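## Task

Shelf spots carry lot numbers on the shelf edge directly beneath them, and several spots may show the same number. Place one cardboard box from lot 451 and one from lot 434 on the desk so nothing overhangs its edge. All other cardboard boxes must stay on their own shelves. If no box of a lot exists in the storeroom, leave that lot out. The robot must not fall or finish leaning, or the task fails.

## Robot and tools

ROBOT. A simulated Hello Robot Stretch 3 with a single arm. A two-wheeled base (0.33 m long, 0.34 m wide, rounded back) turns about a point midway between its drive wheels, 0.05 m behind the front edge. A lift rides up a mast, and the arm telescopes out to the robot's RIGHT, so reaching forward or back means driving the base. The base cannot slide sideways. Folded and retracted, the wrist reaches about 0.06 m beyond the right side and a turn sweeps a 0.28 m radius; an unfolded level gripper reaches further. Something may occasionally nudge a loose object.

FRAMES. Base frame: origin on the floor between the drive wheels, x forward, y left, z up, metres. hand_pose is reported in it, at the point where closed fingertips meet. Odometry frame = base frame at scene start; base_odometry counts wheel turns only (slip looks like travel), heading in rad, left positive, -3.142 to 3.142.

TOOL move. One action per call. Either "base" and/or "joints" (plus optional "speeds", "pace", "contact_limits"), or {"servos": "reboot"} alone, which re-enables any servo that shut off. Unknown keys make the call invalid; out-of-range numbers are refused.
- base: a single command, an offset from where the base last reported itself (or from its live position if a move was still running). {"translate_m": d}: drive straight d metres, forward positive, -3 to 3. {"rotate_rad": d}: spin in place d radians, left positive, -6.4 to 6.4.
- joints: absolute targets keyed by name: lift_m 0 to 1.1; arm_m 0 to 0.52 (extension); wrist_yaw_rad -1.345 to 4.42 (0 along the arm, positive toward the front); wrist_pitch_rad -1.57 to 0.451 (0 level, negative tips fingers down); wrist_roll_rad -2.911 to 2.918 (0 fingers side by side, level); gripper_m -0.089 to 0.179 (larger is wider; fingertip gap is about 0.007 m under the value when nearly shut, 0.025 m under when wide); head_pan_rad -3.953 to 1.73 (0 forward, positive left, -1.57 faces along the arm); head_tilt_rad -1.53 to 0.419 (negative down). Done tolerances: ±0.004 for lift, arm, gripper; ±0.02 yaw and roll; ±0.05 pitch; ±0.1 head.
- pace: "default" or "max". Default/max tops: translate 0.12/0.30 m/s, rotate 0.76/1.90 rad/s, lift 0.11/0.15 m/s, arm 0.14/0.40 m/s. The base is capped at 0.10 m/s and 0.63 rad/s unless lift_m < 0.30, arm_m < 0.03 and wrist_yaw_rad > 2.54 all hold.
- speeds: per-key top speed replacing pace, not above max.
- contact_limits: placed next to its own command. arm_m and translate_m/rotate_rad take a motor_effort percent 1 to 100 (arm negative when retracting); a wheel hitting it stops the base move, each wheel independently, which can twist the robot. lift_m takes {"down": n, "up": n}, 1 to 100, extra force beyond free motion; below about 12 it may trip in free air; defaults 32–47 down, 21–36 up. Base moves have no contact stop unless given one.
- cameras: list from head_camera, nav_camera, wrist_camera, all; omitted/null/["all"] gives all, [] none.
- blocking: true/omitted waits for every motion to settle; false returns within about 0.5 s while motion continues. A later move overrides only the targets it names.
All motions of one action start together. Any action is cut off after 14 s (time_out). A joint left out may still push toward an old target without its status saying so.

OTHER TOOLS. wait {seconds 0–10}: issues nothing, returns state and images, ends early once moves settle; wait(0) reports an unblocked move in the line "earlier move". stop: brakes all running motions (they report "stopped" and may keep pressing). zoom_image {camera, region [x0,y0,x1,y1]}: enlarged crop of that camera's latest image, at most 504×504 px, origin top-left. finished_scene {scene: current number}: ends the scene irreversibly; the goal must hold without the robot. If a move or wait is refused, or an unordered stop appears, later move/wait/finished_scene calls in the same reply are skipped.

RESULTS. "pictures" lists image order; images may lag the state slightly. "move" is "done" or the worst status. base_status/joint_status: done, moving, off_target (resting short, maybe still pushing), contact_stop (arm or lift goes slack until next command; lift may sink or be pushed up), time_out, torque_fault (wrist/head servo off; send reboot). on_its_own notes held/slack/off joints and abnormal rest effort ("held at" is the target). motor_effort in percent, positive toward higher values, bracket is peak; wrist pitch maxes near 45, roll near 72. turned_by_wheels vs turned_by_imu: trust IMU if they differ over 0.15 rad. base_tilt in degrees, forward/right positive, ~4° bias. lidar_m: 12 sectors of 30°, first straight ahead, counter-clockwise (4th left, 7th behind, 10th right), plane 0.17 m high, 0.15–12 m; "-" is nothing or too close; misses glass and thin legs; sector 5 and parts of 6, 9, 10 are blocked by the robot. wrist_depth_mm (45–1000) and head_depth_mm (280–4000): 7×7 median depths from top left; head grid follows the sideways image.

CAMERAS. head_camera and nav_camera move with head pan/tilt; wrist_camera rides the gripper. Rotate head_camera images 90° clockwise and nav_camera images 90° counter-clockwise to view upright. Calibration (K, distortion, T_world_to_cam) is given per camera; small per-scene errors apply, larger for the wrist camera.

CAUTIONS. To grip, command gripper_m below the object's width; to release, at least 0.05 above it or fully open; readings don't confirm a hold, and a stall guard may loosen a heavy grip (resend). Before folding the wrist over the base (yaw 3.0) or unfolding, put lift between 0.32 and 0.95, pitch -0.4, roll near 0; once folded, lift may go to 0.25. With yaw below -0.4 keep pitch at -0.5 or lower. Wrist, head and base without limits push through obstacles. Pushing something rigid with the gripper above about 0.45 m, or driving while holding or hooking something fixed, can tip the robot; if base_tilt shows a lean, back the gripper off. Avoid drops, releasing moving objects, slams, hard hits and very hard pushes.

Each tool is called as name([rows], argument=value, ...), one row to a line, values as JSON.

## Session

move(joints={"head_pan_rad": -1.57, "head_tilt_rad": -0.4})

move(joints={"head_pan_rad": -3.0, "head_tilt_rad": -0.4}, cameras=["head_camera","nav_camera"])

move(joints={"head_pan_rad": 1.5, "head_tilt_rad": -0.4}, cameras=["head_camera","nav_camera"])

move(joints={"head_pan_rad": 0, "head_tilt_rad": -0.4}, cameras=["head_camera","nav_camera"])

Scene clock: 1.23 s.
move: done
base_odometry: x=+0.000 y=+0.000 heading=+0.000
turned_by_wheels: +0.000
turned_by_imu: +0.000
base_tilt: forward=-0.3 right=-1.2
lidar_m: 0.73 0.72 0.85 1.53 2.66 1.26 1.01 1.12 1.81 1.62 1.39 0.83
head_depth_mm: 1694 1746 1910 2396 2376 1801 1423 / 1896 2003 2114 2110 2144 1784 1418 / 1875 1971 2118 2241 2255 1781 1406 / 1814 1936 2034 2164 2247 1757 1406 / 1737 1630 1707 1890 2033 1751 1399 / 1673 1756 1871 1998 2005 1746 1387 / 1662 1772 1850 1974 2099 1727 1377
base_status: not commanded
joint_positions: lift_m=+0.374 arm_m=+0.001 wrist_yaw_rad=+3.009 wrist_pitch_rad=-0.462 wrist_roll_rad=+0.000 gripper_m=+0.037 head_pan_rad=-1.607 head_tilt_rad=-0.405
joint_status: all done
measured_speeds: all 0
motor_effort: left_wheel=-0.6(0.7) right_wheel=+0.3(1.1) lift_m=+23.6(23.8) arm_m=-5.2(5.4) wrist_yaw_rad=-1.0(1.1) wrist_pitch_rad=+1.9(2.1) wrist_roll_rad=-0.2(0.3) gripper_m=+0.0(0.8) head_pan_rad=+3.0(5.3) head_tilt_rad=-2.4(8.6)
hand_pose: x=+0.0076 y=+0.0712 z=+0.3774 quat_wxyz=(+0.207, +0.697, +0.116, +0.676) (m; base frame)
wrist_depth_mm: - 138 - - - 855 - / - 151 - - - 969 - / - 167 925 - - 947 - / 832 769 203 807 804 800 762 / 698 675 211 656 652 661 661 / 600 601 126 573 129 577 580 / 523 544 289 354 502 513 511
pictures: head_camera (sideways), nav_camera (sideways), wrist_camera
camera_calibration:
head_camera: T_world_to_cam=[[-0.0338189, 0.346008, -0.937622, 1.23587], [0.995588, -0.0704984, -0.0619255, 0.0741668], [-0.0875275, -0.935579, -0.342097, 0.401302], [0, 0, 0, 1]] pos_world=[0.00308094, -0.0469419, 1.30065]
nav_camera: T_world_to_cam=[[0.00372478, -0.369535, 0.929209, -1.1663], [-0.999719, 0.0203907, 0.0121165, 0.0404587], [-0.0234247, -0.928993, -0.369355, 0.434054], [0, 0, 0, 1]] pos_world=[0.0549591, -0.0285796, 1.24356]
wrist_camera: T_world_to_cam=[[0.994963, -0.0965217, -0.0270514, 0.016197], [-0.0806635, -0.610724, -0.787724, 0.37395], [0.0595115, 0.785938, -0.615434, 0.342021], [0, 0, 0, 1]] pos_world=[-0.00630544, -0.0388635, 0.505499]

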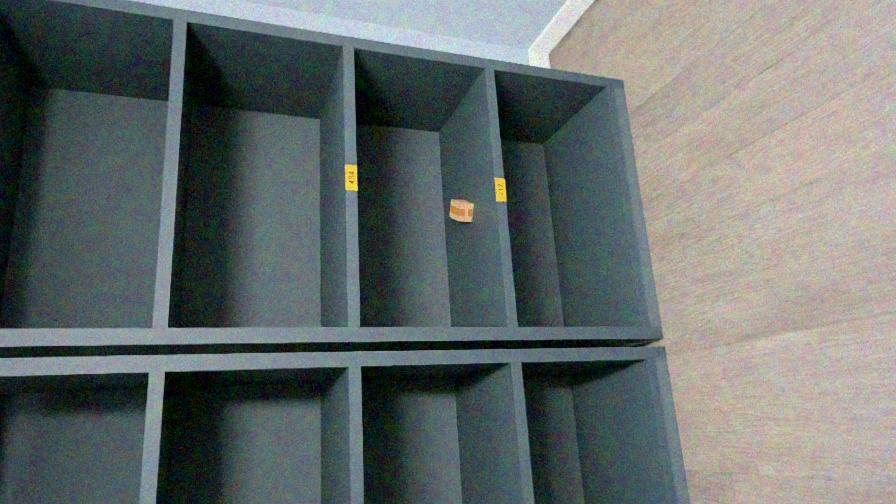

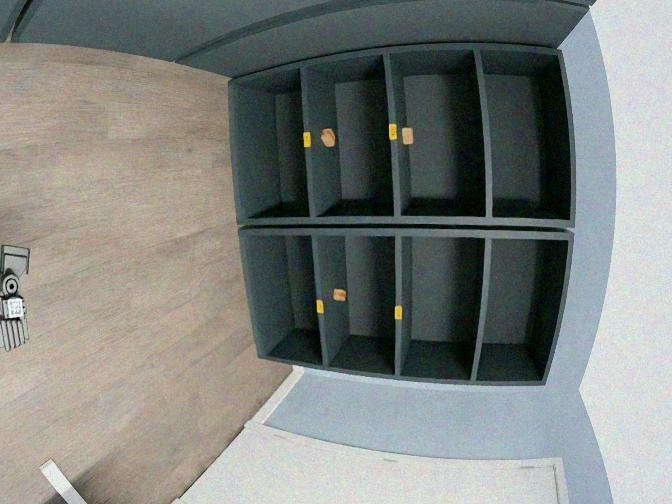

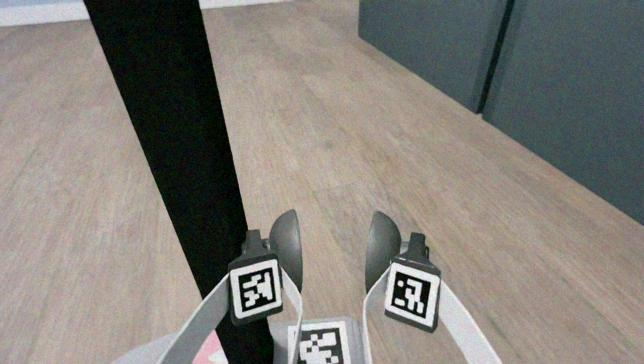

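Scene clock: 3.47 s.
move: done
base_odometry: x=+0.000 y=+0.000 heading=+0.000
turned_by_wheels: +0.000
turned_by_imu: +0.000
base_tilt: forward=-0.3 right=-1.3
lidar_m: 0.72 0.73 0.85 1.53 2.66 1.26 1.01 1.11 1.81 1.63 1.39 0.82
head_depth_mm: 1370 1466 1577 1651 1110 1492 1414 / 1353 1442 1548 1620 1103 1663 1382 / 1332 1433 1534 1598 1093 1658 1403 / 1330 1415 1508 1570 1085 1704 1407 / 1318 1395 1498 1565 1077 1378 1396 / 1298 1378 1473 1555 1071 1622 1391 / 1275 1373 1454 1549 1671 1725 1389
base_status: not commanded
joint_positions: lift_m=+0.374 arm_m=+0.001 wrist_yaw_rad=+3.009 wrist_pitch_rad=-0.462 wrist_roll_rad=+0.000 gripper_m=+0.037 head_pan_rad=-3.008 head_tilt_rad=-0.403
joint_status: all done
measured_speeds: translate_m=+0.000 rotate_rad=+0.000 lift_m=+0.000 arm_m=+0.000 wrist_yaw_rad=+0.000 wrist_pitch_rad=+0.000 wrist_roll_rad=+0.000 head_pan_rad=+0.024 head_tilt_rad=+0.000
motor_effort: left_wheel=+0.1(1.0) right_wheel=+0.5(1.2) lift_m=+23.6(24.1) arm_m=-8.6(8.8) wrist_yaw_rad=+0.2(2.1) wrist_pitch_rad=+1.9(2.0) wrist_roll_rad=+0.0(0.3) gripper_m=+0.4(0.8) head_pan_rad=+3.6(5.2) head_tilt_rad=+4.7(5.4)
hand_pose: x=+0.0076 y=+0.0712 z=+0.3774 quat_wxyz=(+0.207, +0.697, +0.116, +0.676) (m; base frame)
wrist_depth_mm: - 139 - - - 863 - / - 150 - - - 983 - / - 167 947 - - 935 - / 835 770 204 808 790 792 768 / 697 667 211 660 658 674 671 / 604 592 126 578 128 580 571 / 527 538 287 355 506 509 507
pictures: head_camera (sideways), nav_camera (sideways)
camera_calibration:
head_camera: T_world_to_cam=[[0.333646, 0.0914394, -0.938253, 1.23446], [0.0983677, -0.993228, -0.0618171, 0.0794887], [-0.937552, -0.0716688, -0.340382, 0.404277], [0, 0, 0, 1]] pos_world=[-0.040661, -0.00495359, 1.30076]
nav_camera: T_world_to_cam=[[-0.361913, -0.0658237, 0.929885, -1.16491], [-0.148577, 0.988826, 0.0121695, 0.0352084], [-0.920296, -0.133755, -0.367649, 0.4373], [0, 0, 0, 1]] pos_world=[-0.0139191, -0.0530025, 1.24357]

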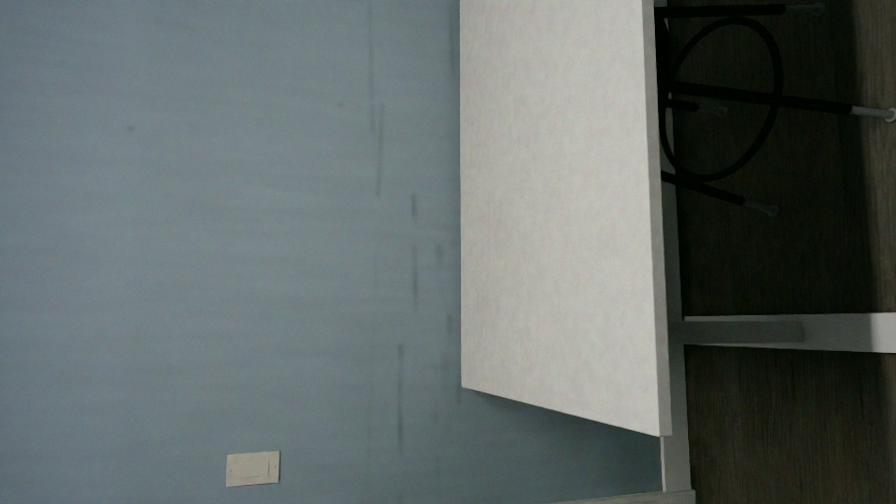

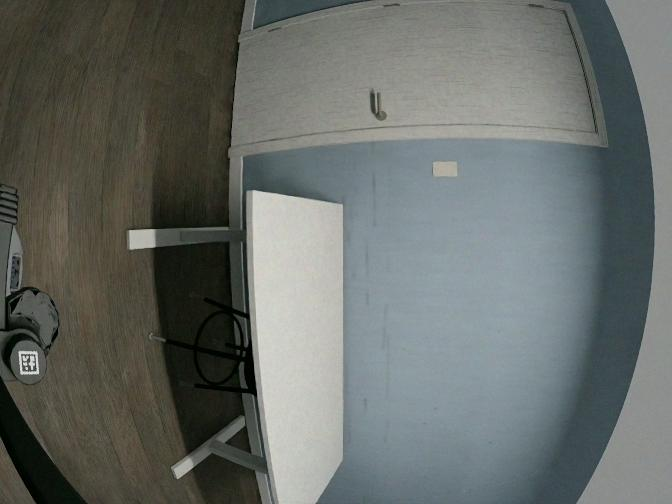

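Scene clock: 6.90 s.
move: done
base_odometry: x=+0.000 y=+0.000 heading=+0.000
turned_by_wheels: +0.000
turned_by_imu: +0.000
base_tilt: forward=-0.2 right=-1.2
lidar_m: 0.72 0.73 0.85 1.53 2.66 1.26 1.01 1.11 1.82 1.63 1.39 0.83
head_depth_mm: 1045 1064 1088 1119 1145 1170 1199 / 1243 1282 1312 1345 1391 1420 1379 / 2352 1630 1653 1714 1771 1712 1416 / 2361 2512 2696 2873 2394 1770 1409 / 2282 2457 2595 2792 2362 1769 1396 / 2227 2350 2511 2666 2353 1736 1399 / 2150 2283 2426 2573 2369 1734 1392
base_status: not commanded
joint_positions: lift_m=+0.374 arm_m=+0.001 wrist_yaw_rad=+3.009 wrist_pitch_rad=-0.462 wrist_roll_rad=+0.000 gripper_m=+0.037 head_pan_rad=+1.508 head_tilt_rad=-0.400
joint_status: all done
measured_speeds: translate_m=+0.000 rotate_rad=+0.000 lift_m=+0.000 arm_m=+0.000 wrist_yaw_rad=+0.000 wrist_pitch_rad=+0.000 wrist_roll_rad=+0.000 head_pan_rad=-0.024 head_tilt_rad=+0.000
motor_effort: left_wheel=-0.1(0.8) right_wheel=+0.0(1.1) lift_m=+24.3(24.9) arm_m=-12.6(13.4) wrist_yaw_rad=+0.2(1.6) wrist_pitch_rad=+1.8(2.1) wrist_roll_rad=+0.1(0.3) gripper_m=+0.4(1.1) head_pan_rad=-2.9(7.3) head_tilt_rad=+4.5(8.6)
hand_pose: x=+0.0076 y=+0.0712 z=+0.3774 quat_wxyz=(+0.207, +0.697, +0.116, +0.676) (m; base frame)
wrist_depth_mm: - 139 - - - 876 - / - 151 - - - 982 - / - 168 913 - - 947 - / 828 765 204 810 810 793 766 / 688 672 212 659 652 675 668 / 597 595 126 574 128 576 581 / 524 541 289 355 503 509 507
pictures: head_camera (sideways), nav_camera (sideways)
camera_calibration:
head_camera: T_world_to_cam=[[0.0249593, -0.342568, -0.939162, 1.23757], [-0.993354, 0.0970928, -0.061815, 0.086173], [0.112362, 0.934463, -0.337868, 0.394684], [0, 0, 0, 1]] pos_world=[0.0103639, 0.0467686, 1.30096]
nav_camera: T_world_to_cam=[[0.00580194, 0.365328, 0.930861, -1.16846], [0.998827, -0.046876, 0.0121715, 0.0282422], [0.0480817, 0.929698, -0.365172, 0.428173], [0, 0, 0, 1]] pos_world=[-0.042017, 0.0301249, 1.24369]

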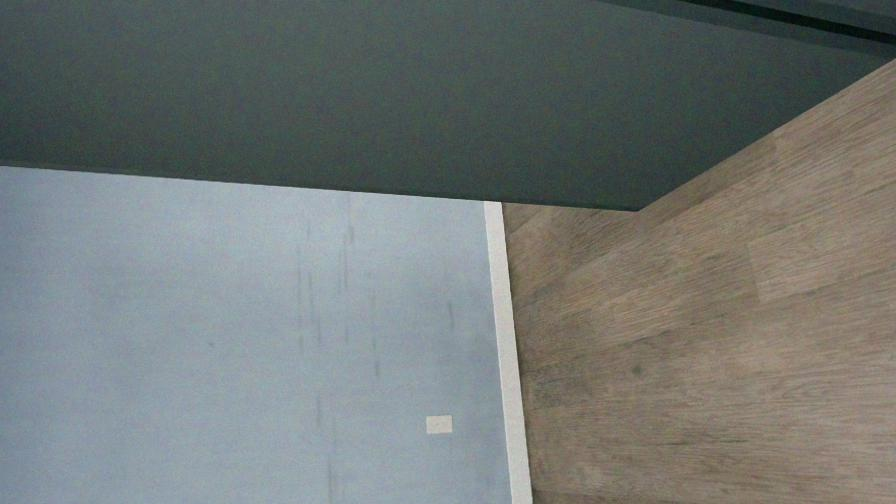

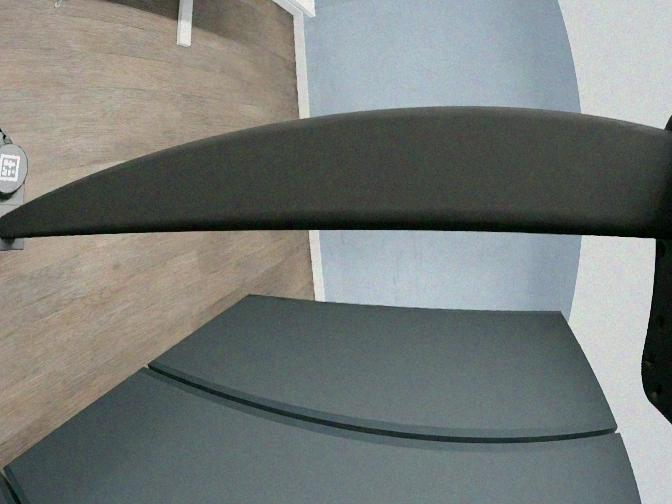

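Scene clock: 8.13 s.
move: done
base_odometry: x=+0.000 y=+0.000 heading=+0.000
turned_by_wheels: +0.000
turned_by_imu: +0.000
base_tilt: forward=-0.4 right=-1.2
lidar_m: 0.72 0.72 0.85 1.53 2.66 1.26 1.01 1.12 1.81 1.62 1.39 0.83
head_depth_mm: 670 718 777 845 922 1015 1131 / 650 695 747 809 886 966 1076 / 628 673 723 780 847 927 1027 / 625 660 705 761 824 896 983 / 596 631 676 725 783 851 929 / 577 612 655 704 758 819 890 / 562 596 633 678 728 788 855
base_status: not commanded
joint_positions: lift_m=+0.374 arm_m=+0.001 wrist_yaw_rad=+3.009 wrist_pitch_rad=-0.462 wrist_roll_rad=+0.000 gripper_m=+0.037 head_pan_rad=-0.035 head_tilt_rad=-0.400
joint_status: all done
measured_speeds: translate_m=+0.000 rotate_rad=+0.000 lift_m=+0.000 arm_m=+0.000 wrist_yaw_rad=+0.000 wrist_pitch_rad=+0.000 wrist_roll_rad=+0.000 head_pan_rad=+0.024 head_tilt_rad=+0.000
motor_effort: left_wheel=-0.2(0.7) right_wheel=+0.9(0.9) lift_m=+24.7(24.9) arm_m=-13.1(13.7) wrist_yaw_rad=+0.3(1.3) wrist_pitch_rad=+1.9(2.0) wrist_roll_rad=-0.2(0.2) gripper_m=+0.2(0.9) head_pan_rad=+3.7(6.3) head_tilt_rad=+4.0(8.0)
hand_pose: x=+0.0076 y=+0.0712 z=+0.3774 quat_wxyz=(+0.207, +0.697, +0.116, +0.676) (m; base frame)
wrist_depth_mm: - 139 - - - 856 - / - 150 - - - 961 - / - 167 931 - - 929 - / 825 773 204 813 820 807 770 / 697 666 212 655 655 673 661 / 597 600 126 571 128 581 573 / 526 540 288 355 509 503 505
pictures: head_camera (sideways), nav_camera (sideways)
camera_calibration:
head_camera: T_world_to_cam=[[-0.341662, -0.0342755, -0.939198, 1.23988], [0.0699641, 0.995634, -0.0617867, 0.0796751], [0.937215, -0.0868203, -0.337772, 0.389438], [0, 0, 0, 1]] pos_world=[0.0530592, -0.00301842, 1.30096]
nav_camera: T_world_to_cam=[[0.36533, 0.00414914, 0.930869, -1.17066], [-0.0196394, -0.999733, 0.0121638, 0.0345073], [0.930671, -0.0227256, -0.365151, 0.422773], [0, 0, 0, 1]] pos_world=[0.0348934, 0.0489631, 1.24369]

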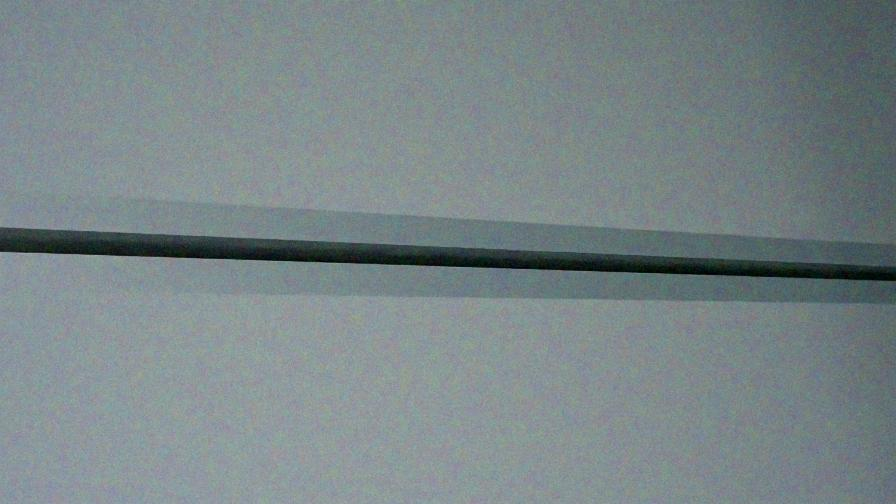

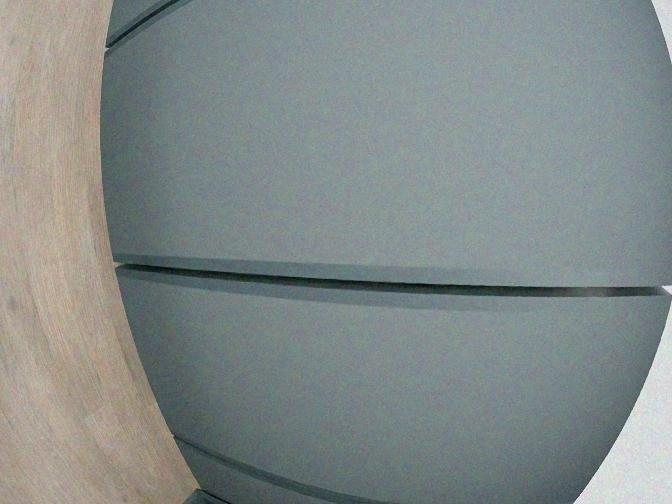

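move(joints={"head_pan_rad": -1.57, "head_tilt_rad": -0.4}, cameras=["head_camera"])

zoom_image(camera="head_camera", region=[320, 150, 380, 210])

zoom_image(camera="head_camera", region=[470, 160, 530, 220])

move(joints={"head_pan_rad": -1.15, "head_tilt_rad": -0.4}, cameras=["head_camera"])

Scene clock: 24.23 s.
move: done
base_odometry: x=+0.000 y=+0.000 heading=+0.000
turned_by_wheels: +0.000
turned_by_imu: +0.000
base_tilt: forward=-0.2 right=-1.3
lidar_m: 0.72 0.73 0.85 1.53 2.66 1.26 1.01 1.11 1.81 1.62 1.39 0.83
head_depth_mm: 1692 1768 1900 2375 2388 1814 1435 / 1921 1995 2050 2112 2153 1794 1433 / 1868 1984 2095 2232 2306 1786 1404 / 1828 1922 2034 2169 2267 1774 1405 / 1756 1832 1761 1900 2033 1759 1405 / 1673 1740 1867 2006 2063 1749 1388 / 1676 1757 1841 1978 2088 1744 1391
base_status: not commanded
joint_positions: lift_m=+0.374 arm_m=+0.001 wrist_yaw_rad=+3.009 wrist_pitch_rad=-0.462 wrist_roll_rad=+0.000 gripper_m=+0.037 head_pan_rad=-1.605 head_tilt_rad=-0.400
joint_status: all done
measured_speeds: all 0
motor_effort: left_wheel=+0.0(0.7) right_wheel=-0.1(1.1) lift_m=+25.3(25.6) arm_m=-12.6(13.3) wrist_yaw_rad=-0.5(1.4) wrist_pitch_rad=+1.9(2.0) wrist_roll_rad=-0.2(0.4) gripper_m=-0.1(1.0) head_pan_rad=+3.4(5.0) head_tilt_rad=+4.7(7.9)
hand_pose: x=+0.0076 y=+0.0712 z=+0.3774 quat_wxyz=(+0.207, +0.697, +0.116, +0.676) (m; base frame)
wrist_depth_mm: - 139 - - - 852 - / - 151 - - - 984 - / - 167 915 - - 941 - / 839 763 204 808 801 798 768 / 699 676 211 659 649 670 663 / 600 602 126 574 129 584 573 / 532 536 287 354 504 510 512
pictures: head_camera (sideways)
camera_calibration:
head_camera: T_world_to_cam=[[-0.0346204, 0.341623, -0.939199, 1.23801], [0.995692, -0.0690892, -0.0618333, 0.0740291], [-0.0860122, -0.937294, -0.33776, 0.395671], [0, 0, 0, 1]] pos_world=[0.00318286, -0.0469589, 1.30096]

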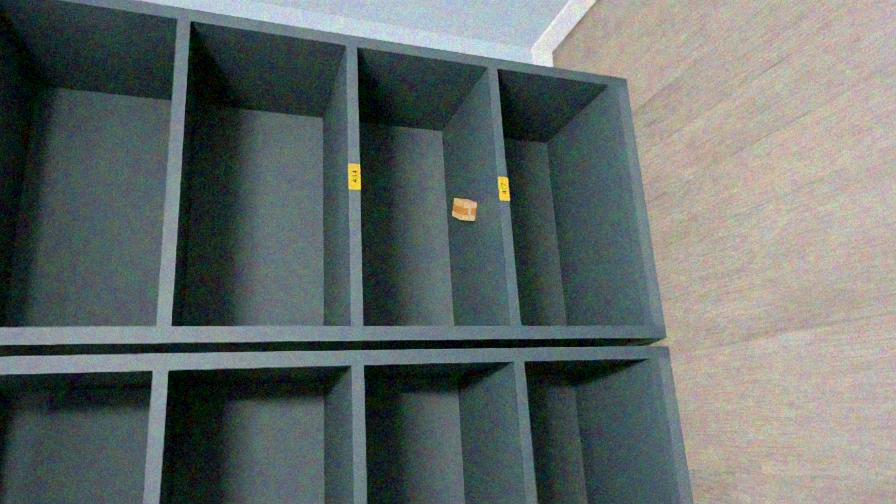

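Scaled by 8.400 from the camera's 896x504 image, which has a finer 1280x720 frame.

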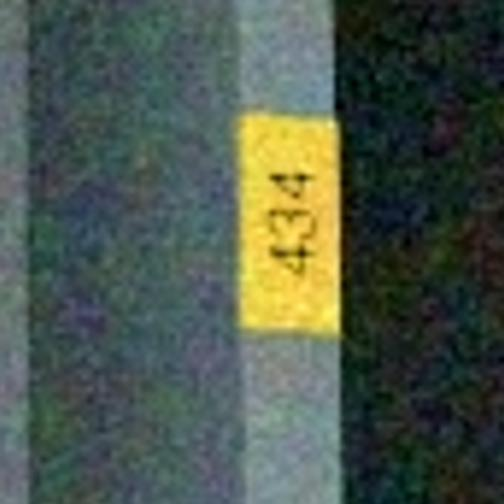

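Scaled by 8.400 from the camera's 896x504 image, which has a finer 1280x720 frame.

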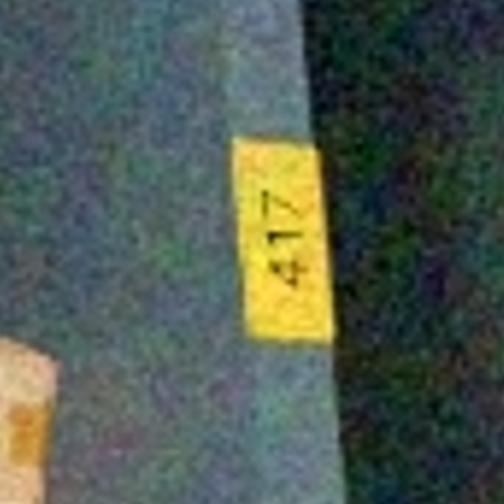

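Scene clock: 25.10 s.
move: done
base_odometry: x=+0.000 y=+0.000 heading=+0.000
turned_by_wheels: +0.000
turned_by_imu: +0.000
base_tilt: forward=-0.2 right=-1.2
lidar_m: 0.73 0.73 0.85 1.52 2.65 1.25 1.00 1.11 1.82 1.63 1.39 0.83
head_depth_mm: 1423 1421 1511 1950 2101 1795 1425 / 1719 1817 1903 1976 1813 1801 1425 / 1744 1846 1936 2065 2183 1786 1407 / 1782 1884 1975 2106 2181 1774 1401 / 1792 1893 2006 2043 2187 1768 1398 / 1493 1568 1686 1781 1892 1746 1389 / 1294 1334 1392 1447 1503 1577 1383
base_status: not commanded
joint_positions: lift_m=+0.374 arm_m=+0.001 wrist_yaw_rad=+3.009 wrist_pitch_rad=-0.462 wrist_roll_rad=+0.000 gripper_m=+0.037 head_pan_rad=-1.151 head_tilt_rad=-0.400
joint_status: all done
measured_speeds: all 0
motor_effort: left_wheel=-0.2(0.8) right_wheel=+0.4(1.2) lift_m=+25.0(25.9) arm_m=-12.8(13.2) wrist_yaw_rad=+0.7(1.5) wrist_pitch_rad=+1.9(2.0) wrist_roll_rad=+0.0(0.3) gripper_m=+0.5(0.8) head_pan_rad=+3.3(5.7) head_tilt_rad=+5.1(6.7)
hand_pose: x=+0.0076 y=+0.0712 z=+0.3774 quat_wxyz=(+0.207, +0.697, +0.116, +0.676) (m; base frame)
wrist_depth_mm: - 138 - - - 863 - / - 150 - - - 980 - / - 167 911 - - 937 - / 838 766 203 816 809 792 774 / 691 671 211 660 652 676 667 / 596 601 126 571 129 574 578 / 530 535 287 354 508 518 505
pictures: head_camera (sideways)
camera_calibration:
head_camera: T_world_to_cam=[[-0.180939, 0.291848, -0.939194, 1.23888], [0.925105, 0.374647, -0.0618063, 0.0744068], [0.333829, -0.880037, -0.337778, 0.393186], [0, 0, 0, 1]] pos_world=[0.0240718, -0.0434228, 1.30096]

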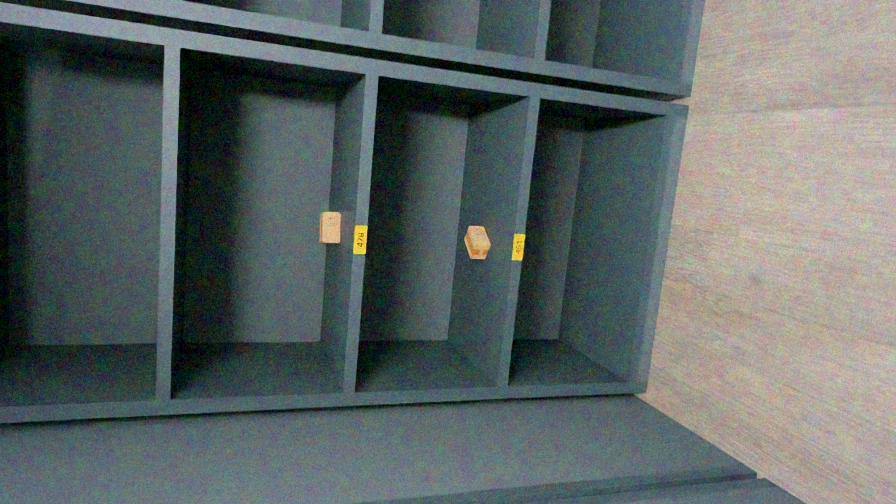

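zoom_image(camera="head_camera", region=[330, 210, 390, 270])

zoom_image(camera="head_camera", region=[495, 220, 540, 270])

Scaled by 8.400 from the camera's 896x504 image, which has a finer 1280x720 frame.

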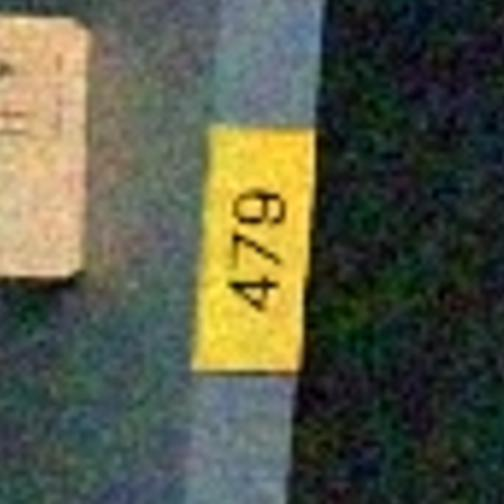

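Scaled by 10.080 from the camera's 896x504 image, which has a finer 1280x720 frame.

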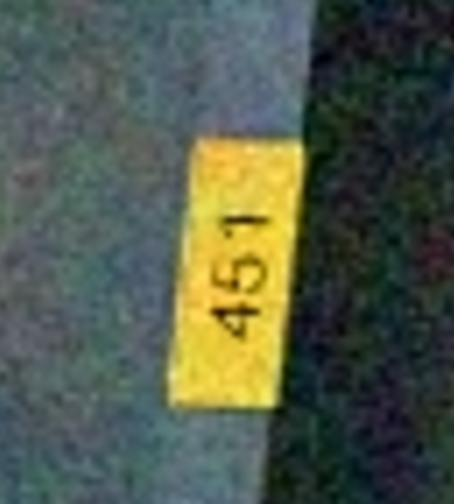

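move(base={"rotate_rad": -1.121}, pace="max", cameras=[])

move(base={"translate_m": 1.06}, pace="max", cameras=[])

move(base={"rotate_rad": 1.354}, joints={"head_pan_rad": -1.57, "head_tilt_rad": -0.75, "lift_m": 0.5}, cameras=["head_camera","nav_camera"])

Scene clock: 106.97 s.
move: done
base_odometry: x=+0.000 y=+0.000 heading=-1.121
turned_by_wheels: -1.121
turned_by_imu: -1.102
base_tilt: forward=-0.4 right=-1.2
lidar_m: 1.55 0.86 0.73 0.73 0.82 1.38 2.65 1.64 1.01 1.11 1.75 1.62
head_depth_mm: 1338 1386 1469 1549 1649 1695 1432 / 1417 1486 1568 1663 1767 1775 1425 / 1515 1593 1690 1797 1915 1784 1410 / 1630 1714 1834 1957 2092 1778 1410 / 1783 1883 1994 2154 2256 1755 1404 / 1929 2064 2226 2419 2399 1745 1391 / 2051 2141 1872 1991 2100 1731 1394
base_status: done
joint_positions: lift_m=+0.374 arm_m=+0.001 wrist_yaw_rad=+3.009 wrist_pitch_rad=-0.462 wrist_roll_rad=+0.000 gripper_m=+0.037 head_pan_rad=-1.150 head_tilt_rad=-0.400
joint_status: not commanded
measured_speeds: all 0
motor_effort: left_wheel=+6.9(12.0) right_wheel=-8.6(13.5) lift_m=+26.7(26.9) arm_m=-12.5(13.5) wrist_yaw_rad=-0.5(1.7) wrist_pitch_rad=+2.0(2.0) wrist_roll_rad=+0.2(0.3) gripper_m=+0.6(0.9) head_pan_rad=+3.0(4.1) head_tilt_rad=+3.9(5.5)
hand_pose: x=+0.0076 y=+0.0712 z=+0.3774 quat_wxyz=(+0.207, +0.697, +0.116, +0.676) (m; base frame)
wrist_depth_mm: - 139 - - - - - / - 150 162 - - - - / 963 166 176 - - - - / 833 757 204 817 809 800 783 / 700 673 212 657 654 669 669 / 594 604 126 573 129 578 581 / 529 537 287 355 501 512 508
pictures: none
No camera images: "cameras" was empty.

Scene clock: 118.53 s.
move: done
base_odometry: x=+0.461 y=-0.954 heading=-1.120
turned_by_wheels: +0.000
turned_by_imu: +0.000
base_tilt: forward=-0.5 right=-1.2
lidar_m: 0.90 0.58 0.49 0.49 0.56 0.93 3.65 1.68 1.78 1.47 0.72 0.78
head_depth_mm: 1550 1618 1718 1800 1879 1819 1424 / 1242 1314 1404 1886 2021 1796 1419 / 1317 1386 1458 1544 1604 1682 1413 / 1385 1474 1560 1648 1424 1613 1362 / 1244 1337 1432 1084 1388 1133 1317 / 740 1149 1287 797 824 884 963 / 586 610 647 698 750 826 872
base_status: done
joint_positions: lift_m=+0.374 arm_m=+0.001 wrist_yaw_rad=+3.009 wrist_pitch_rad=-0.462 wrist_roll_rad=+0.000 gripper_m=+0.037 head_pan_rad=-1.150 head_tilt_rad=-0.400
joint_status: not commanded
measured_speeds: all 0
motor_effort: left_wheel=+7.6(12.6) right_wheel=+0.9(10.6) lift_m=+27.9(28.9) arm_m=-11.0(13.5) wrist_yaw_rad=+0.1(2.1) wrist_pitch_rad=+1.9(2.1) wrist_roll_rad=+0.2(0.4) gripper_m=+0.6(1.1) head_pan_rad=+2.3(3.8) head_tilt_rad=+3.5(5.1)
hand_pose: x=+0.0076 y=+0.0712 z=+0.3774 quat_wxyz=(+0.207, +0.697, +0.116, +0.676) (m; base frame)
wrist_depth_mm: - 138 - - - 461 459 / - 151 161 - - 515 - / - 167 175 - - 566 - / 794 190 192 - 637 - - / 699 678 212 645 656 640 650 / 602 596 126 567 129 587 578 / 528 539 286 353 502 512 506
pictures: none
No camera images: "cameras" was empty.

Scene clock: 121.80 s.
move: done
base_odometry: x=+0.461 y=-0.954 heading=+0.233
turned_by_wheels: +1.354
turned_by_imu: +1.333
base_tilt: forward=-0.3 right=-1.3
lidar_m: 0.49 0.51 0.69 1.90 1.86 1.67 1.78 1.48 0.72 1.04 0.70 0.51
head_depth_mm: 861 921 668 1091 969 1140 1166 / 862 919 692 1186 982 1277 1158 / 860 919 681 1169 975 1255 1149 / 860 801 675 1163 966 1250 1143 / 858 889 666 1154 984 1247 1142 / 860 877 658 1150 979 1242 1132 / 863 859 650 1131 971 1229 1132
base_status: done
joint_positions: lift_m=+0.500 arm_m=+0.001 wrist_yaw_rad=+3.009 wrist_pitch_rad=-0.462 wrist_roll_rad=+0.000 gripper_m=+0.037 head_pan_rad=-1.571 head_tilt_rad=-0.753
joint_status: all done
measured_speeds: all 0
motor_effort: left_wheel=-8.1(13.1) right_wheel=+8.1(12.4) lift_m=+25.9(33.6) arm_m=-12.8(13.4) wrist_yaw_rad=+0.8(1.3) wrist_pitch_rad=+2.0(2.1) wrist_roll_rad=-0.1(0.3) gripper_m=+0.5(0.9) head_pan_rad=+3.9(4.4) head_tilt_rad=-0.4(8.0)
hand_pose: x=+0.0076 y=+0.0711 z=+0.5028 quat_wxyz=(+0.208, +0.697, +0.116, +0.676) (m; base frame)
wrist_depth_mm: - 139 - - - - - / - 150 - - - - - / - 167 - - - - - / - 946 203 - - - - / 875 835 212 816 821 839 - / 750 752 126 716 129 720 - / 651 666 286 654 633 638 618
pictures: head_camera (sideways), nav_camera (sideways)
camera_calibration:
head_camera: T_world_to_cam=[[-0.046154, 0.643904, -0.763713, 1.00923], [0.997483, -0.0114858, -0.0699655, 0.0846285], [-0.0538229, -0.76502, -0.641753, 0.791033], [0, 0, 0, 1]] pos_world=[0.00474001, -0.0437162, 1.28433]
nav_camera: T_world_to_cam=[[0.0169072, -0.664197, 0.747366, -0.929191], [-0.999807, -0.0187055, 0.00599418, 0.0484298], [0.00999852, -0.747323, -0.664385, 0.817751], [0, 0, 0, 1]] pos_world=[0.0559542, -0.00513578, 1.23746]

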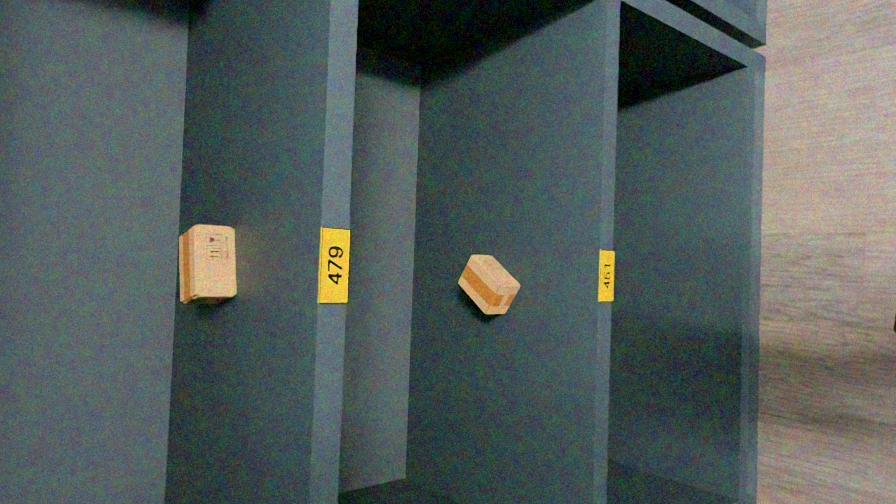

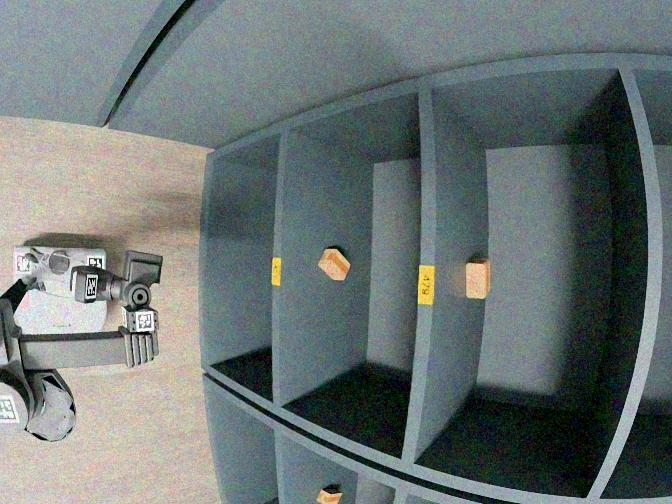

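zoom_image(camera="head_camera", region=[440, 240, 540, 330])

Scaled by 5.040 from the camera's 896x504 image, which has a finer 1280x720 frame.

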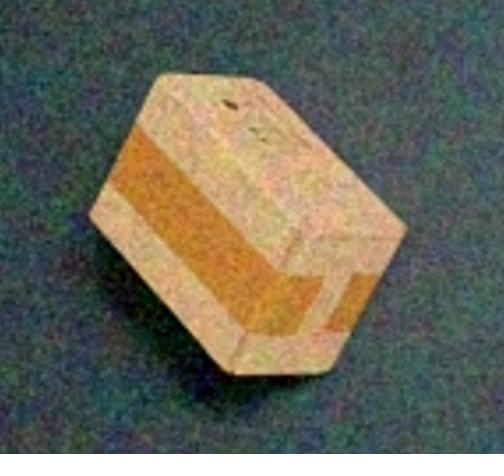

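move(joints={"wrist_yaw_rad": -0.38, "gripper_m": 0.179}, cameras=[])

move(base={"translate_m": 0.1}, joints={"wrist_pitch_rad": -0.2, "lift_m": 0.6}, cameras=[])

move(joints={"arm_m": 0.22}, contact_limits={"arm_m": 30})

Scene clock: 181.23 s.
move: done
base_odometry: x=+0.461 y=-0.954 heading=+0.233
turned_by_wheels: +0.000
turned_by_imu: +0.000
base_tilt: forward=-0.4 right=-1.2
lidar_m: 0.49 0.51 0.69 1.90 1.85 1.67 1.78 1.47 0.73 1.04 0.69 0.51
head_depth_mm: 863 916 667 1096 972 1138 1164 / 860 922 694 1188 983 1267 1159 / 859 919 688 1180 971 1260 1155 / 861 807 679 1170 963 1253 728 / 860 896 670 1164 960 1256 1139 / 859 880 662 1149 982 1247 1136 / 861 866 654 1131 971 1227 1133
base_status: not commanded
joint_positions: lift_m=+0.500 arm_m=+0.001 wrist_yaw_rad=-0.377 wrist_pitch_rad=-0.462 wrist_roll_rad=+0.000 gripper_m=+0.179 head_pan_rad=-1.570 head_tilt_rad=-0.750
joint_status: all done
measured_speeds: all 0
motor_effort: left_wheel=-8.1(8.6) right_wheel=+8.5(9.3) lift_m=+23.4(23.9) arm_m=-12.4(13.1) wrist_yaw_rad=-3.4(7.4) wrist_pitch_rad=+2.1(2.1) wrist_roll_rad=+0.0(0.3) gripper_m=+0.8(83.6) head_pan_rad=+3.3(4.1) head_tilt_rad=+2.4(3.9)
hand_pose: x=-0.1019 y=-0.3487 z=+0.5028 quat_wxyz=(+0.646, +0.031, -0.706, -0.288) (m; base frame)
wrist_depth_mm: - 324 - - - 428 - / 301 - - - - 486 - / - - - - - 554 - / - - - - - 583 - / - 142 - - 710 678 809 / - 126 - - 695 709 719 / - - 620 637 639 625 105
pictures: none
No camera images: "cameras" was empty.

Scene clock: 183.37 s.
move: done
base_odometry: x=+0.559 y=-0.931 heading=+0.233
turned_by_wheels: +0.000
turned_by_imu: +0.000
base_tilt: forward=-0.3 right=-1.1
lidar_m: 0.39 0.40 0.55 1.51 2.69 1.76 1.88 0.84 0.78 1.04 0.56 0.41
head_depth_mm: 862 916 670 1202 984 1238 1164 / 858 916 663 1193 978 1279 1134 / 864 776 688 1179 971 1269 495 / 858 907 679 1167 963 1226 565 / 856 898 669 1158 958 1256 1145 / 860 881 661 1152 979 1249 1135 / 851 834 652 992 945 1131 1125
base_status: done
joint_positions: lift_m=+0.600 arm_m=+0.001 wrist_yaw_rad=-0.377 wrist_pitch_rad=-0.221 wrist_roll_rad=+0.000 gripper_m=+0.179 head_pan_rad=-1.570 head_tilt_rad=-0.750
joint_status: all done
measured_speeds: all 0
motor_effort: left_wheel=+6.0(7.5) right_wheel=+4.8(12.7) lift_m=+27.6(33.9) arm_m=-12.1(13.1) wrist_yaw_rad=-2.9(4.2) wrist_pitch_rad=+3.5(5.6) wrist_roll_rad=+0.1(0.3) gripper_m=+0.2(1.0) head_pan_rad=+3.0(3.9) head_tilt_rad=+2.5(3.1)
hand_pose: x=-0.1116 y=-0.3730 z=+0.6590 quat_wxyz=(+0.676, -0.055, -0.705, -0.209) (m; base frame)
wrist_depth_mm: - - - - 793 - 466 / - - - - - - - / - - 572 - 804 - 515 / - - 532 - - 535 - / - 142 - - - - - / - 139 - - 979 - - / - - - - - 702 105
pictures: none
No camera images: "cameras" was empty.

Scene clock: 186.23 s.
move: done
base_odometry: x=+0.559 y=-0.931 heading=+0.233
turned_by_wheels: +0.000
turned_by_imu: +0.000
base_tilt: forward=-0.3 right=-1.2
lidar_m: 0.39 0.40 0.55 1.51 2.69 1.76 1.87 0.84 0.79 1.04 0.56 0.40
head_depth_mm: 860 919 668 1193 985 1245 1162 / 860 916 664 1190 978 1226 432 / 860 775 691 1182 944 536 1127 / 858 908 679 1170 911 580 1148 / 860 896 670 1166 964 1249 1146 / 859 881 662 1153 980 1247 1136 / 847 837 652 993 945 1132 1122
base_status: not commanded
joint_positions: lift_m=+0.600 arm_m=+0.220 wrist_yaw_rad=-0.377 wrist_pitch_rad=-0.221 wrist_roll_rad=+0.000 gripper_m=+0.179 head_pan_rad=-1.570 head_tilt_rad=-0.750
joint_status: all done
measured_speeds: all 0
motor_effort: left_wheel=+5.3(6.1) right_wheel=+4.4(5.3) lift_m=+24.5(27.8) arm_m=+12.6(15.6) wrist_yaw_rad=-2.8(4.1) wrist_pitch_rad=+3.3(3.6) wrist_roll_rad=-0.1(0.3) gripper_m=+0.7(1.2) head_pan_rad=+3.1(3.9) head_tilt_rad=+2.4(3.2)
contact_limits: arm_m 30 (drawing in: default 31, maximum 55; extending or still: default 40, maximum 69)
hand_pose: x=-0.1116 y=-0.5924 z=+0.6590 quat_wxyz=(+0.676, -0.055, -0.705, -0.209) (m; base frame)
wrist_depth_mm: - - - - 632 - - / - - - - 656 - - / - - - - 697 - - / - - 392 - - - - / - 142 339 - - - - / - 140 314 312 310 310 - / 256 263 269 270 269 268 105
pictures: head_camera (sideways), nav_camera (sideways), wrist_camera
camera_calibration:
head_camera: T_world_to_cam=[[-0.0468561, 0.641544, -0.765654, 1.01171], [0.997494, -0.0106269, -0.0699485, 0.0845511], [-0.0530116, -0.767013, -0.639438, 0.788029], [0, 0, 0, 1]] pos_world=[0.00484018, -0.0437284, 1.28443]
nav_camera: T_world_to_cam=[[0.0176554, -0.661899, 0.749385, -0.931872], [-0.999786, -0.0197784, 0.00608544, 0.0483103], [0.0107937, -0.749332, -0.662107, 0.814723], [0, 0, 0, 1]] pos_world=[0.0559587, -0.00535143, 1.23747]
wrist_camera: T_world_to_cam=[[-0.943929, 0.32967, -0.0177722, 0.108294], [0.150569, 0.381962, -0.91183, 0.876578], [-0.293814, -0.863379, -0.410184, -0.10782], [0, 0, 0, 1]] pos_world=[-0.0614426, -0.46361, 0.756989]

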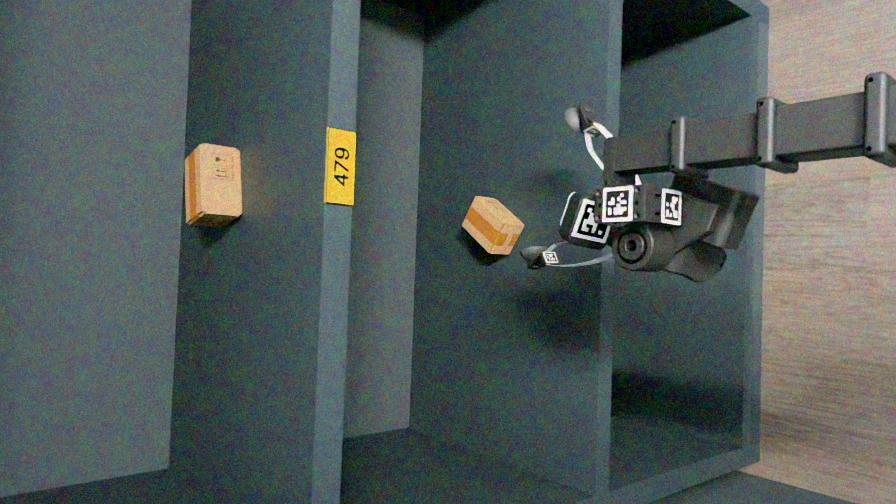

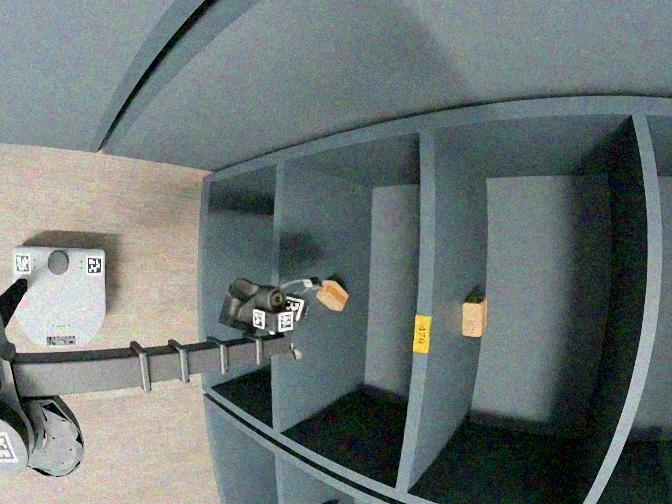

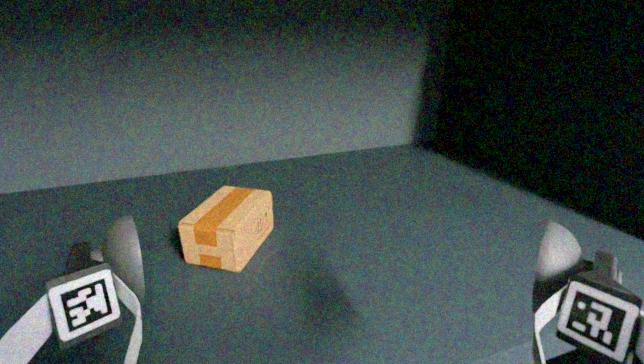

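move(base={"translate_m": 0.049}, joints={"lift_m": 0.542}, contact_limits={"lift_m": {"down": 14}}, cameras=[])

move(joints={"arm_m": 0.31}, contact_limits={"arm_m": 30}, cameras=["wrist_camera"])

Scene clock: 207.43 s.
move: done
base_odometry: x=+0.606 y=-0.920 heading=+0.233
turned_by_wheels: +0.000
turned_by_imu: +0.000
base_tilt: forward=-0.3 right=-1.2
lidar_m: 0.34 0.35 0.48 1.32 2.76 1.80 1.92 0.84 0.82 1.04 0.48 0.35
head_depth_mm: 859 922 668 1199 988 1284 1167 / 858 921 660 1193 981 1275 1114 / 858 865 688 1181 971 576 1087 / 859 912 679 1168 933 601 1147 / 860 899 672 1164 962 1243 1147 / 861 883 662 1116 975 1224 1133 / 794 765 654 842 920 1041 1094
base_status: done
joint_positions: lift_m=+0.542 arm_m=+0.220 wrist_yaw_rad=-0.377 wrist_pitch_rad=-0.221 wrist_roll_rad=+0.000 gripper_m=+0.179 head_pan_rad=-1.570 head_tilt_rad=-0.750
joint_status: all done
measured_speeds: all 0
motor_effort: left_wheel=+5.4(10.8) right_wheel=+5.6(9.3) lift_m=+23.3(27.0) arm_m=+7.3(9.4) wrist_yaw_rad=-2.4(4.5) wrist_pitch_rad=+3.4(3.5) wrist_roll_rad=-0.1(0.4) gripper_m=+0.1(1.1) head_pan_rad=+2.9(3.4) head_tilt_rad=+2.1(2.7)
contact_limits: arm_m 30 (drawing in: default 31, maximum 55; extending or still: default 40, maximum 69); lift_m down 14 (down: maximum 72; up: maximum 65)
hand_pose: x=-0.1116 y=-0.5924 z=+0.6010 quat_wxyz=(+0.676, -0.055, -0.705, -0.209) (m; base frame)
wrist_depth_mm: - - - - - 640 - / - - - - - - - / - - - - - - - / - - 325 346 - - - / 303 273 299 300 298 296 294 / - 222 241 239 239 238 269 / 188 194 200 201 213 242 105
pictures: none
No camera images: "cameras" was empty.

Scene clock: 209.33 s.
move: done
base_odometry: x=+0.606 y=-0.920 heading=+0.233
turned_by_wheels: +0.000
turned_by_imu: +0.000
base_tilt: forward=-0.4 right=-1.1
lidar_m: 0.34 0.35 0.48 1.32 2.77 1.80 1.92 0.84 0.82 1.04 0.49 0.35
head_depth_mm: 861 918 668 1196 984 1277 1168 / 859 917 661 1191 981 1272 1116 / 857 867 688 1177 915 588 1108 / 855 914 679 1164 749 1224 1147 / 860 895 669 1155 959 1243 1141 / 857 880 662 1113 980 1226 1134 / 792 766 653 846 922 1038 1089
base_status: not commanded
joint_positions: lift_m=+0.542 arm_m=+0.310 wrist_yaw_rad=-0.377 wrist_pitch_rad=-0.221 wrist_roll_rad=+0.000 gripper_m=+0.179 head_pan_rad=-1.570 head_tilt_rad=-0.750
joint_status: all done
measured_speeds: all 0
motor_effort: left_wheel=+5.9(6.2) right_wheel=+4.4(6.3) lift_m=+23.9(24.4) arm_m=+13.3(15.6) wrist_yaw_rad=-3.0(4.1) wrist_pitch_rad=+3.5(3.5) wrist_roll_rad=+0.0(0.3) gripper_m=+0.3(1.1) head_pan_rad=+2.8(3.2) head_tilt_rad=+2.1(2.6)
contact_limits: arm_m 30 (drawing in: default 31, maximum 55; extending or still: default 40, maximum 69); lift_m down 14 (down: maximum 72; up: maximum 65)
hand_pose: x=-0.1116 y=-0.6824 z=+0.6010 quat_wxyz=(+0.676, -0.055, -0.705, -0.209) (m; base frame)
wrist_depth_mm: - - - - - 570 - / - - - - - 594 - / - - - - - - - / - - 258 275 - - - / 303 274 272 272 298 295 295 / - 222 239 238 239 237 236 / 188 194 200 199 198 198 105
pictures: wrist_camera
camera_calibration:
wrist_camera: T_world_to_cam=[[-0.943897, 0.329762, -0.0177647, 0.136982], [0.150569, 0.38186, -0.911873, 0.858042], [-0.293918, -0.863389, -0.410088, -0.209393], [0, 0, 0, 1]] pos_world=[-0.0614425, -0.55361, 0.698989]

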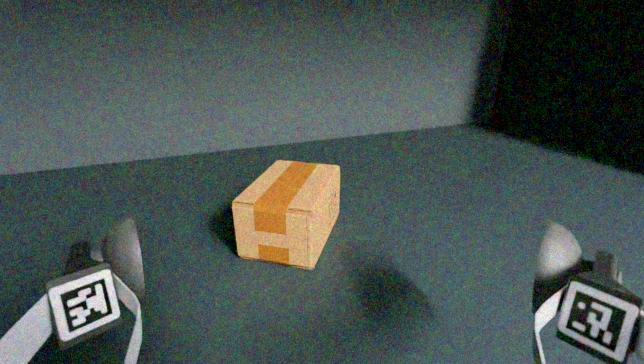

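move(joints={"lift_m": 0.522}, contact_limits={"lift_m": {"down": 14}}, cameras=[])

move(joints={"arm_m": 0.405}, contact_limits={"arm_m": 30}, cameras=["wrist_camera"])

Scene clock: 228.90 s.
move: done
base_odometry: x=+0.606 y=-0.920 heading=+0.233
turned_by_wheels: +0.000
turned_by_imu: +0.000
base_tilt: forward=-0.3 right=-1.2
lidar_m: 0.34 0.35 0.48 1.32 2.76 1.80 1.92 0.84 0.82 1.04 0.49 0.35
head_depth_mm: 860 916 669 1194 990 1283 1166 / 861 917 663 1190 982 1267 1135 / 861 863 689 1182 943 606 1092 / 859 911 678 1170 877 1222 1152 / 860 898 670 1153 960 1245 1141 / 858 880 662 1117 980 1233 1139 / 792 768 656 842 921 1038 1090
base_status: not commanded
joint_positions: lift_m=+0.522 arm_m=+0.310 wrist_yaw_rad=-0.377 wrist_pitch_rad=-0.221 wrist_roll_rad=+0.000 gripper_m=+0.179 head_pan_rad=-1.570 head_tilt_rad=-0.750
joint_status: all done
measured_speeds: all 0
motor_effort: left_wheel=+5.8(6.2) right_wheel=+5.2(5.6) lift_m=+25.3(25.5) arm_m=+12.8(13.9) wrist_yaw_rad=-2.0(4.0) wrist_pitch_rad=+3.4(3.5) wrist_roll_rad=-0.2(0.3) gripper_m=+0.7(1.0) head_pan_rad=+2.3(3.3) head_tilt_rad=+1.5(2.2)
contact_limits: arm_m 30 (drawing in: default 31, maximum 55; extending or still: default 40, maximum 69); lift_m down 14 (down: maximum 72; up: maximum 65)
hand_pose: x=-0.1116 y=-0.6824 z=+0.5810 quat_wxyz=(+0.676, -0.055, -0.705, -0.209) (m; base frame)
wrist_depth_mm: - - - - - 565 - / - - - - - 593 - / - - - - - - - / 331 331 244 254 306 325 321 / 264 251 249 249 262 259 257 / - 141 210 210 209 209 207 / 165 170 176 175 174 175 107
pictures: none
No camera images: "cameras" was empty.

Scene clock: 230.83 s.
move: done
base_odometry: x=+0.606 y=-0.920 heading=+0.233
turned_by_wheels: +0.000
turned_by_imu: +0.000
base_tilt: forward=-0.4 right=-1.3
lidar_m: 0.34 0.35 0.48 1.32 2.76 1.79 1.92 0.84 0.82 1.04 0.49 0.36
head_depth_mm: 859 917 668 1199 988 1283 1170 / 860 917 659 1187 978 1268 1135 / 856 866 689 1177 744 604 1090 / 859 914 678 1164 767 1252 1143 / 855 898 670 1154 964 1242 1145 / 862 881 663 1118 981 1229 1140 / 792 767 654 845 920 1037 1091
base_status: not commanded
joint_positions: lift_m=+0.522 arm_m=+0.405 wrist_yaw_rad=-0.377 wrist_pitch_rad=-0.221 wrist_roll_rad=+0.000 gripper_m=+0.179 head_pan_rad=-1.570 head_tilt_rad=-0.750
joint_status: all done
measured_speeds: all 0
motor_effort: left_wheel=+6.1(6.4) right_wheel=+4.9(5.6) lift_m=+30.5(31.5) arm_m=+13.8(14.8) wrist_yaw_rad=-2.5(4.3) wrist_pitch_rad=+3.4(3.5) wrist_roll_rad=+0.2(0.3) gripper_m=+0.3(1.2) head_pan_rad=+2.4(2.8) head_tilt_rad=+1.4(2.4)
contact_limits: arm_m 30 (drawing in: default 31, maximum 55; extending or still: default 40, maximum 69); lift_m down 14 (down: maximum 72; up: maximum 65)
hand_pose: x=-0.1116 y=-0.7774 z=+0.5810 quat_wxyz=(+0.676, -0.055, -0.705, -0.209) (m; base frame)
wrist_depth_mm: 312 331 - - - - 478 / 325 336 - - - - - / 334 - - - - - - / 331 327 327 212 306 323 304 / 276 251 262 170 247 260 259 / - 141 201 152 201 208 206 / 165 169 171 164 168 173 107
pictures: wrist_camera
camera_calibration:
wrist_camera: T_world_to_cam=[[-0.943897, 0.329762, -0.0177647, 0.167954], [0.150569, 0.38186, -0.911873, 0.876081], [-0.293918, -0.863389, -0.410088, -0.299617], [0, 0, 0, 1]] pos_world=[-0.0614425, -0.64861, 0.678989]

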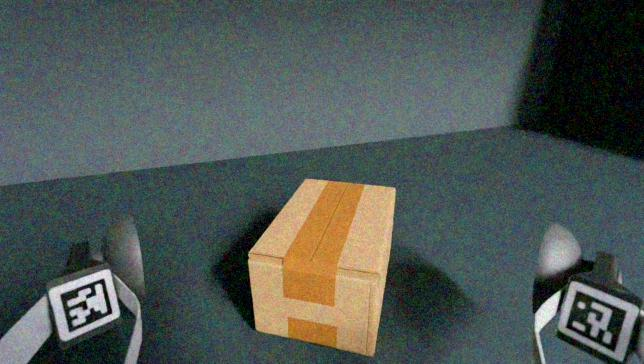

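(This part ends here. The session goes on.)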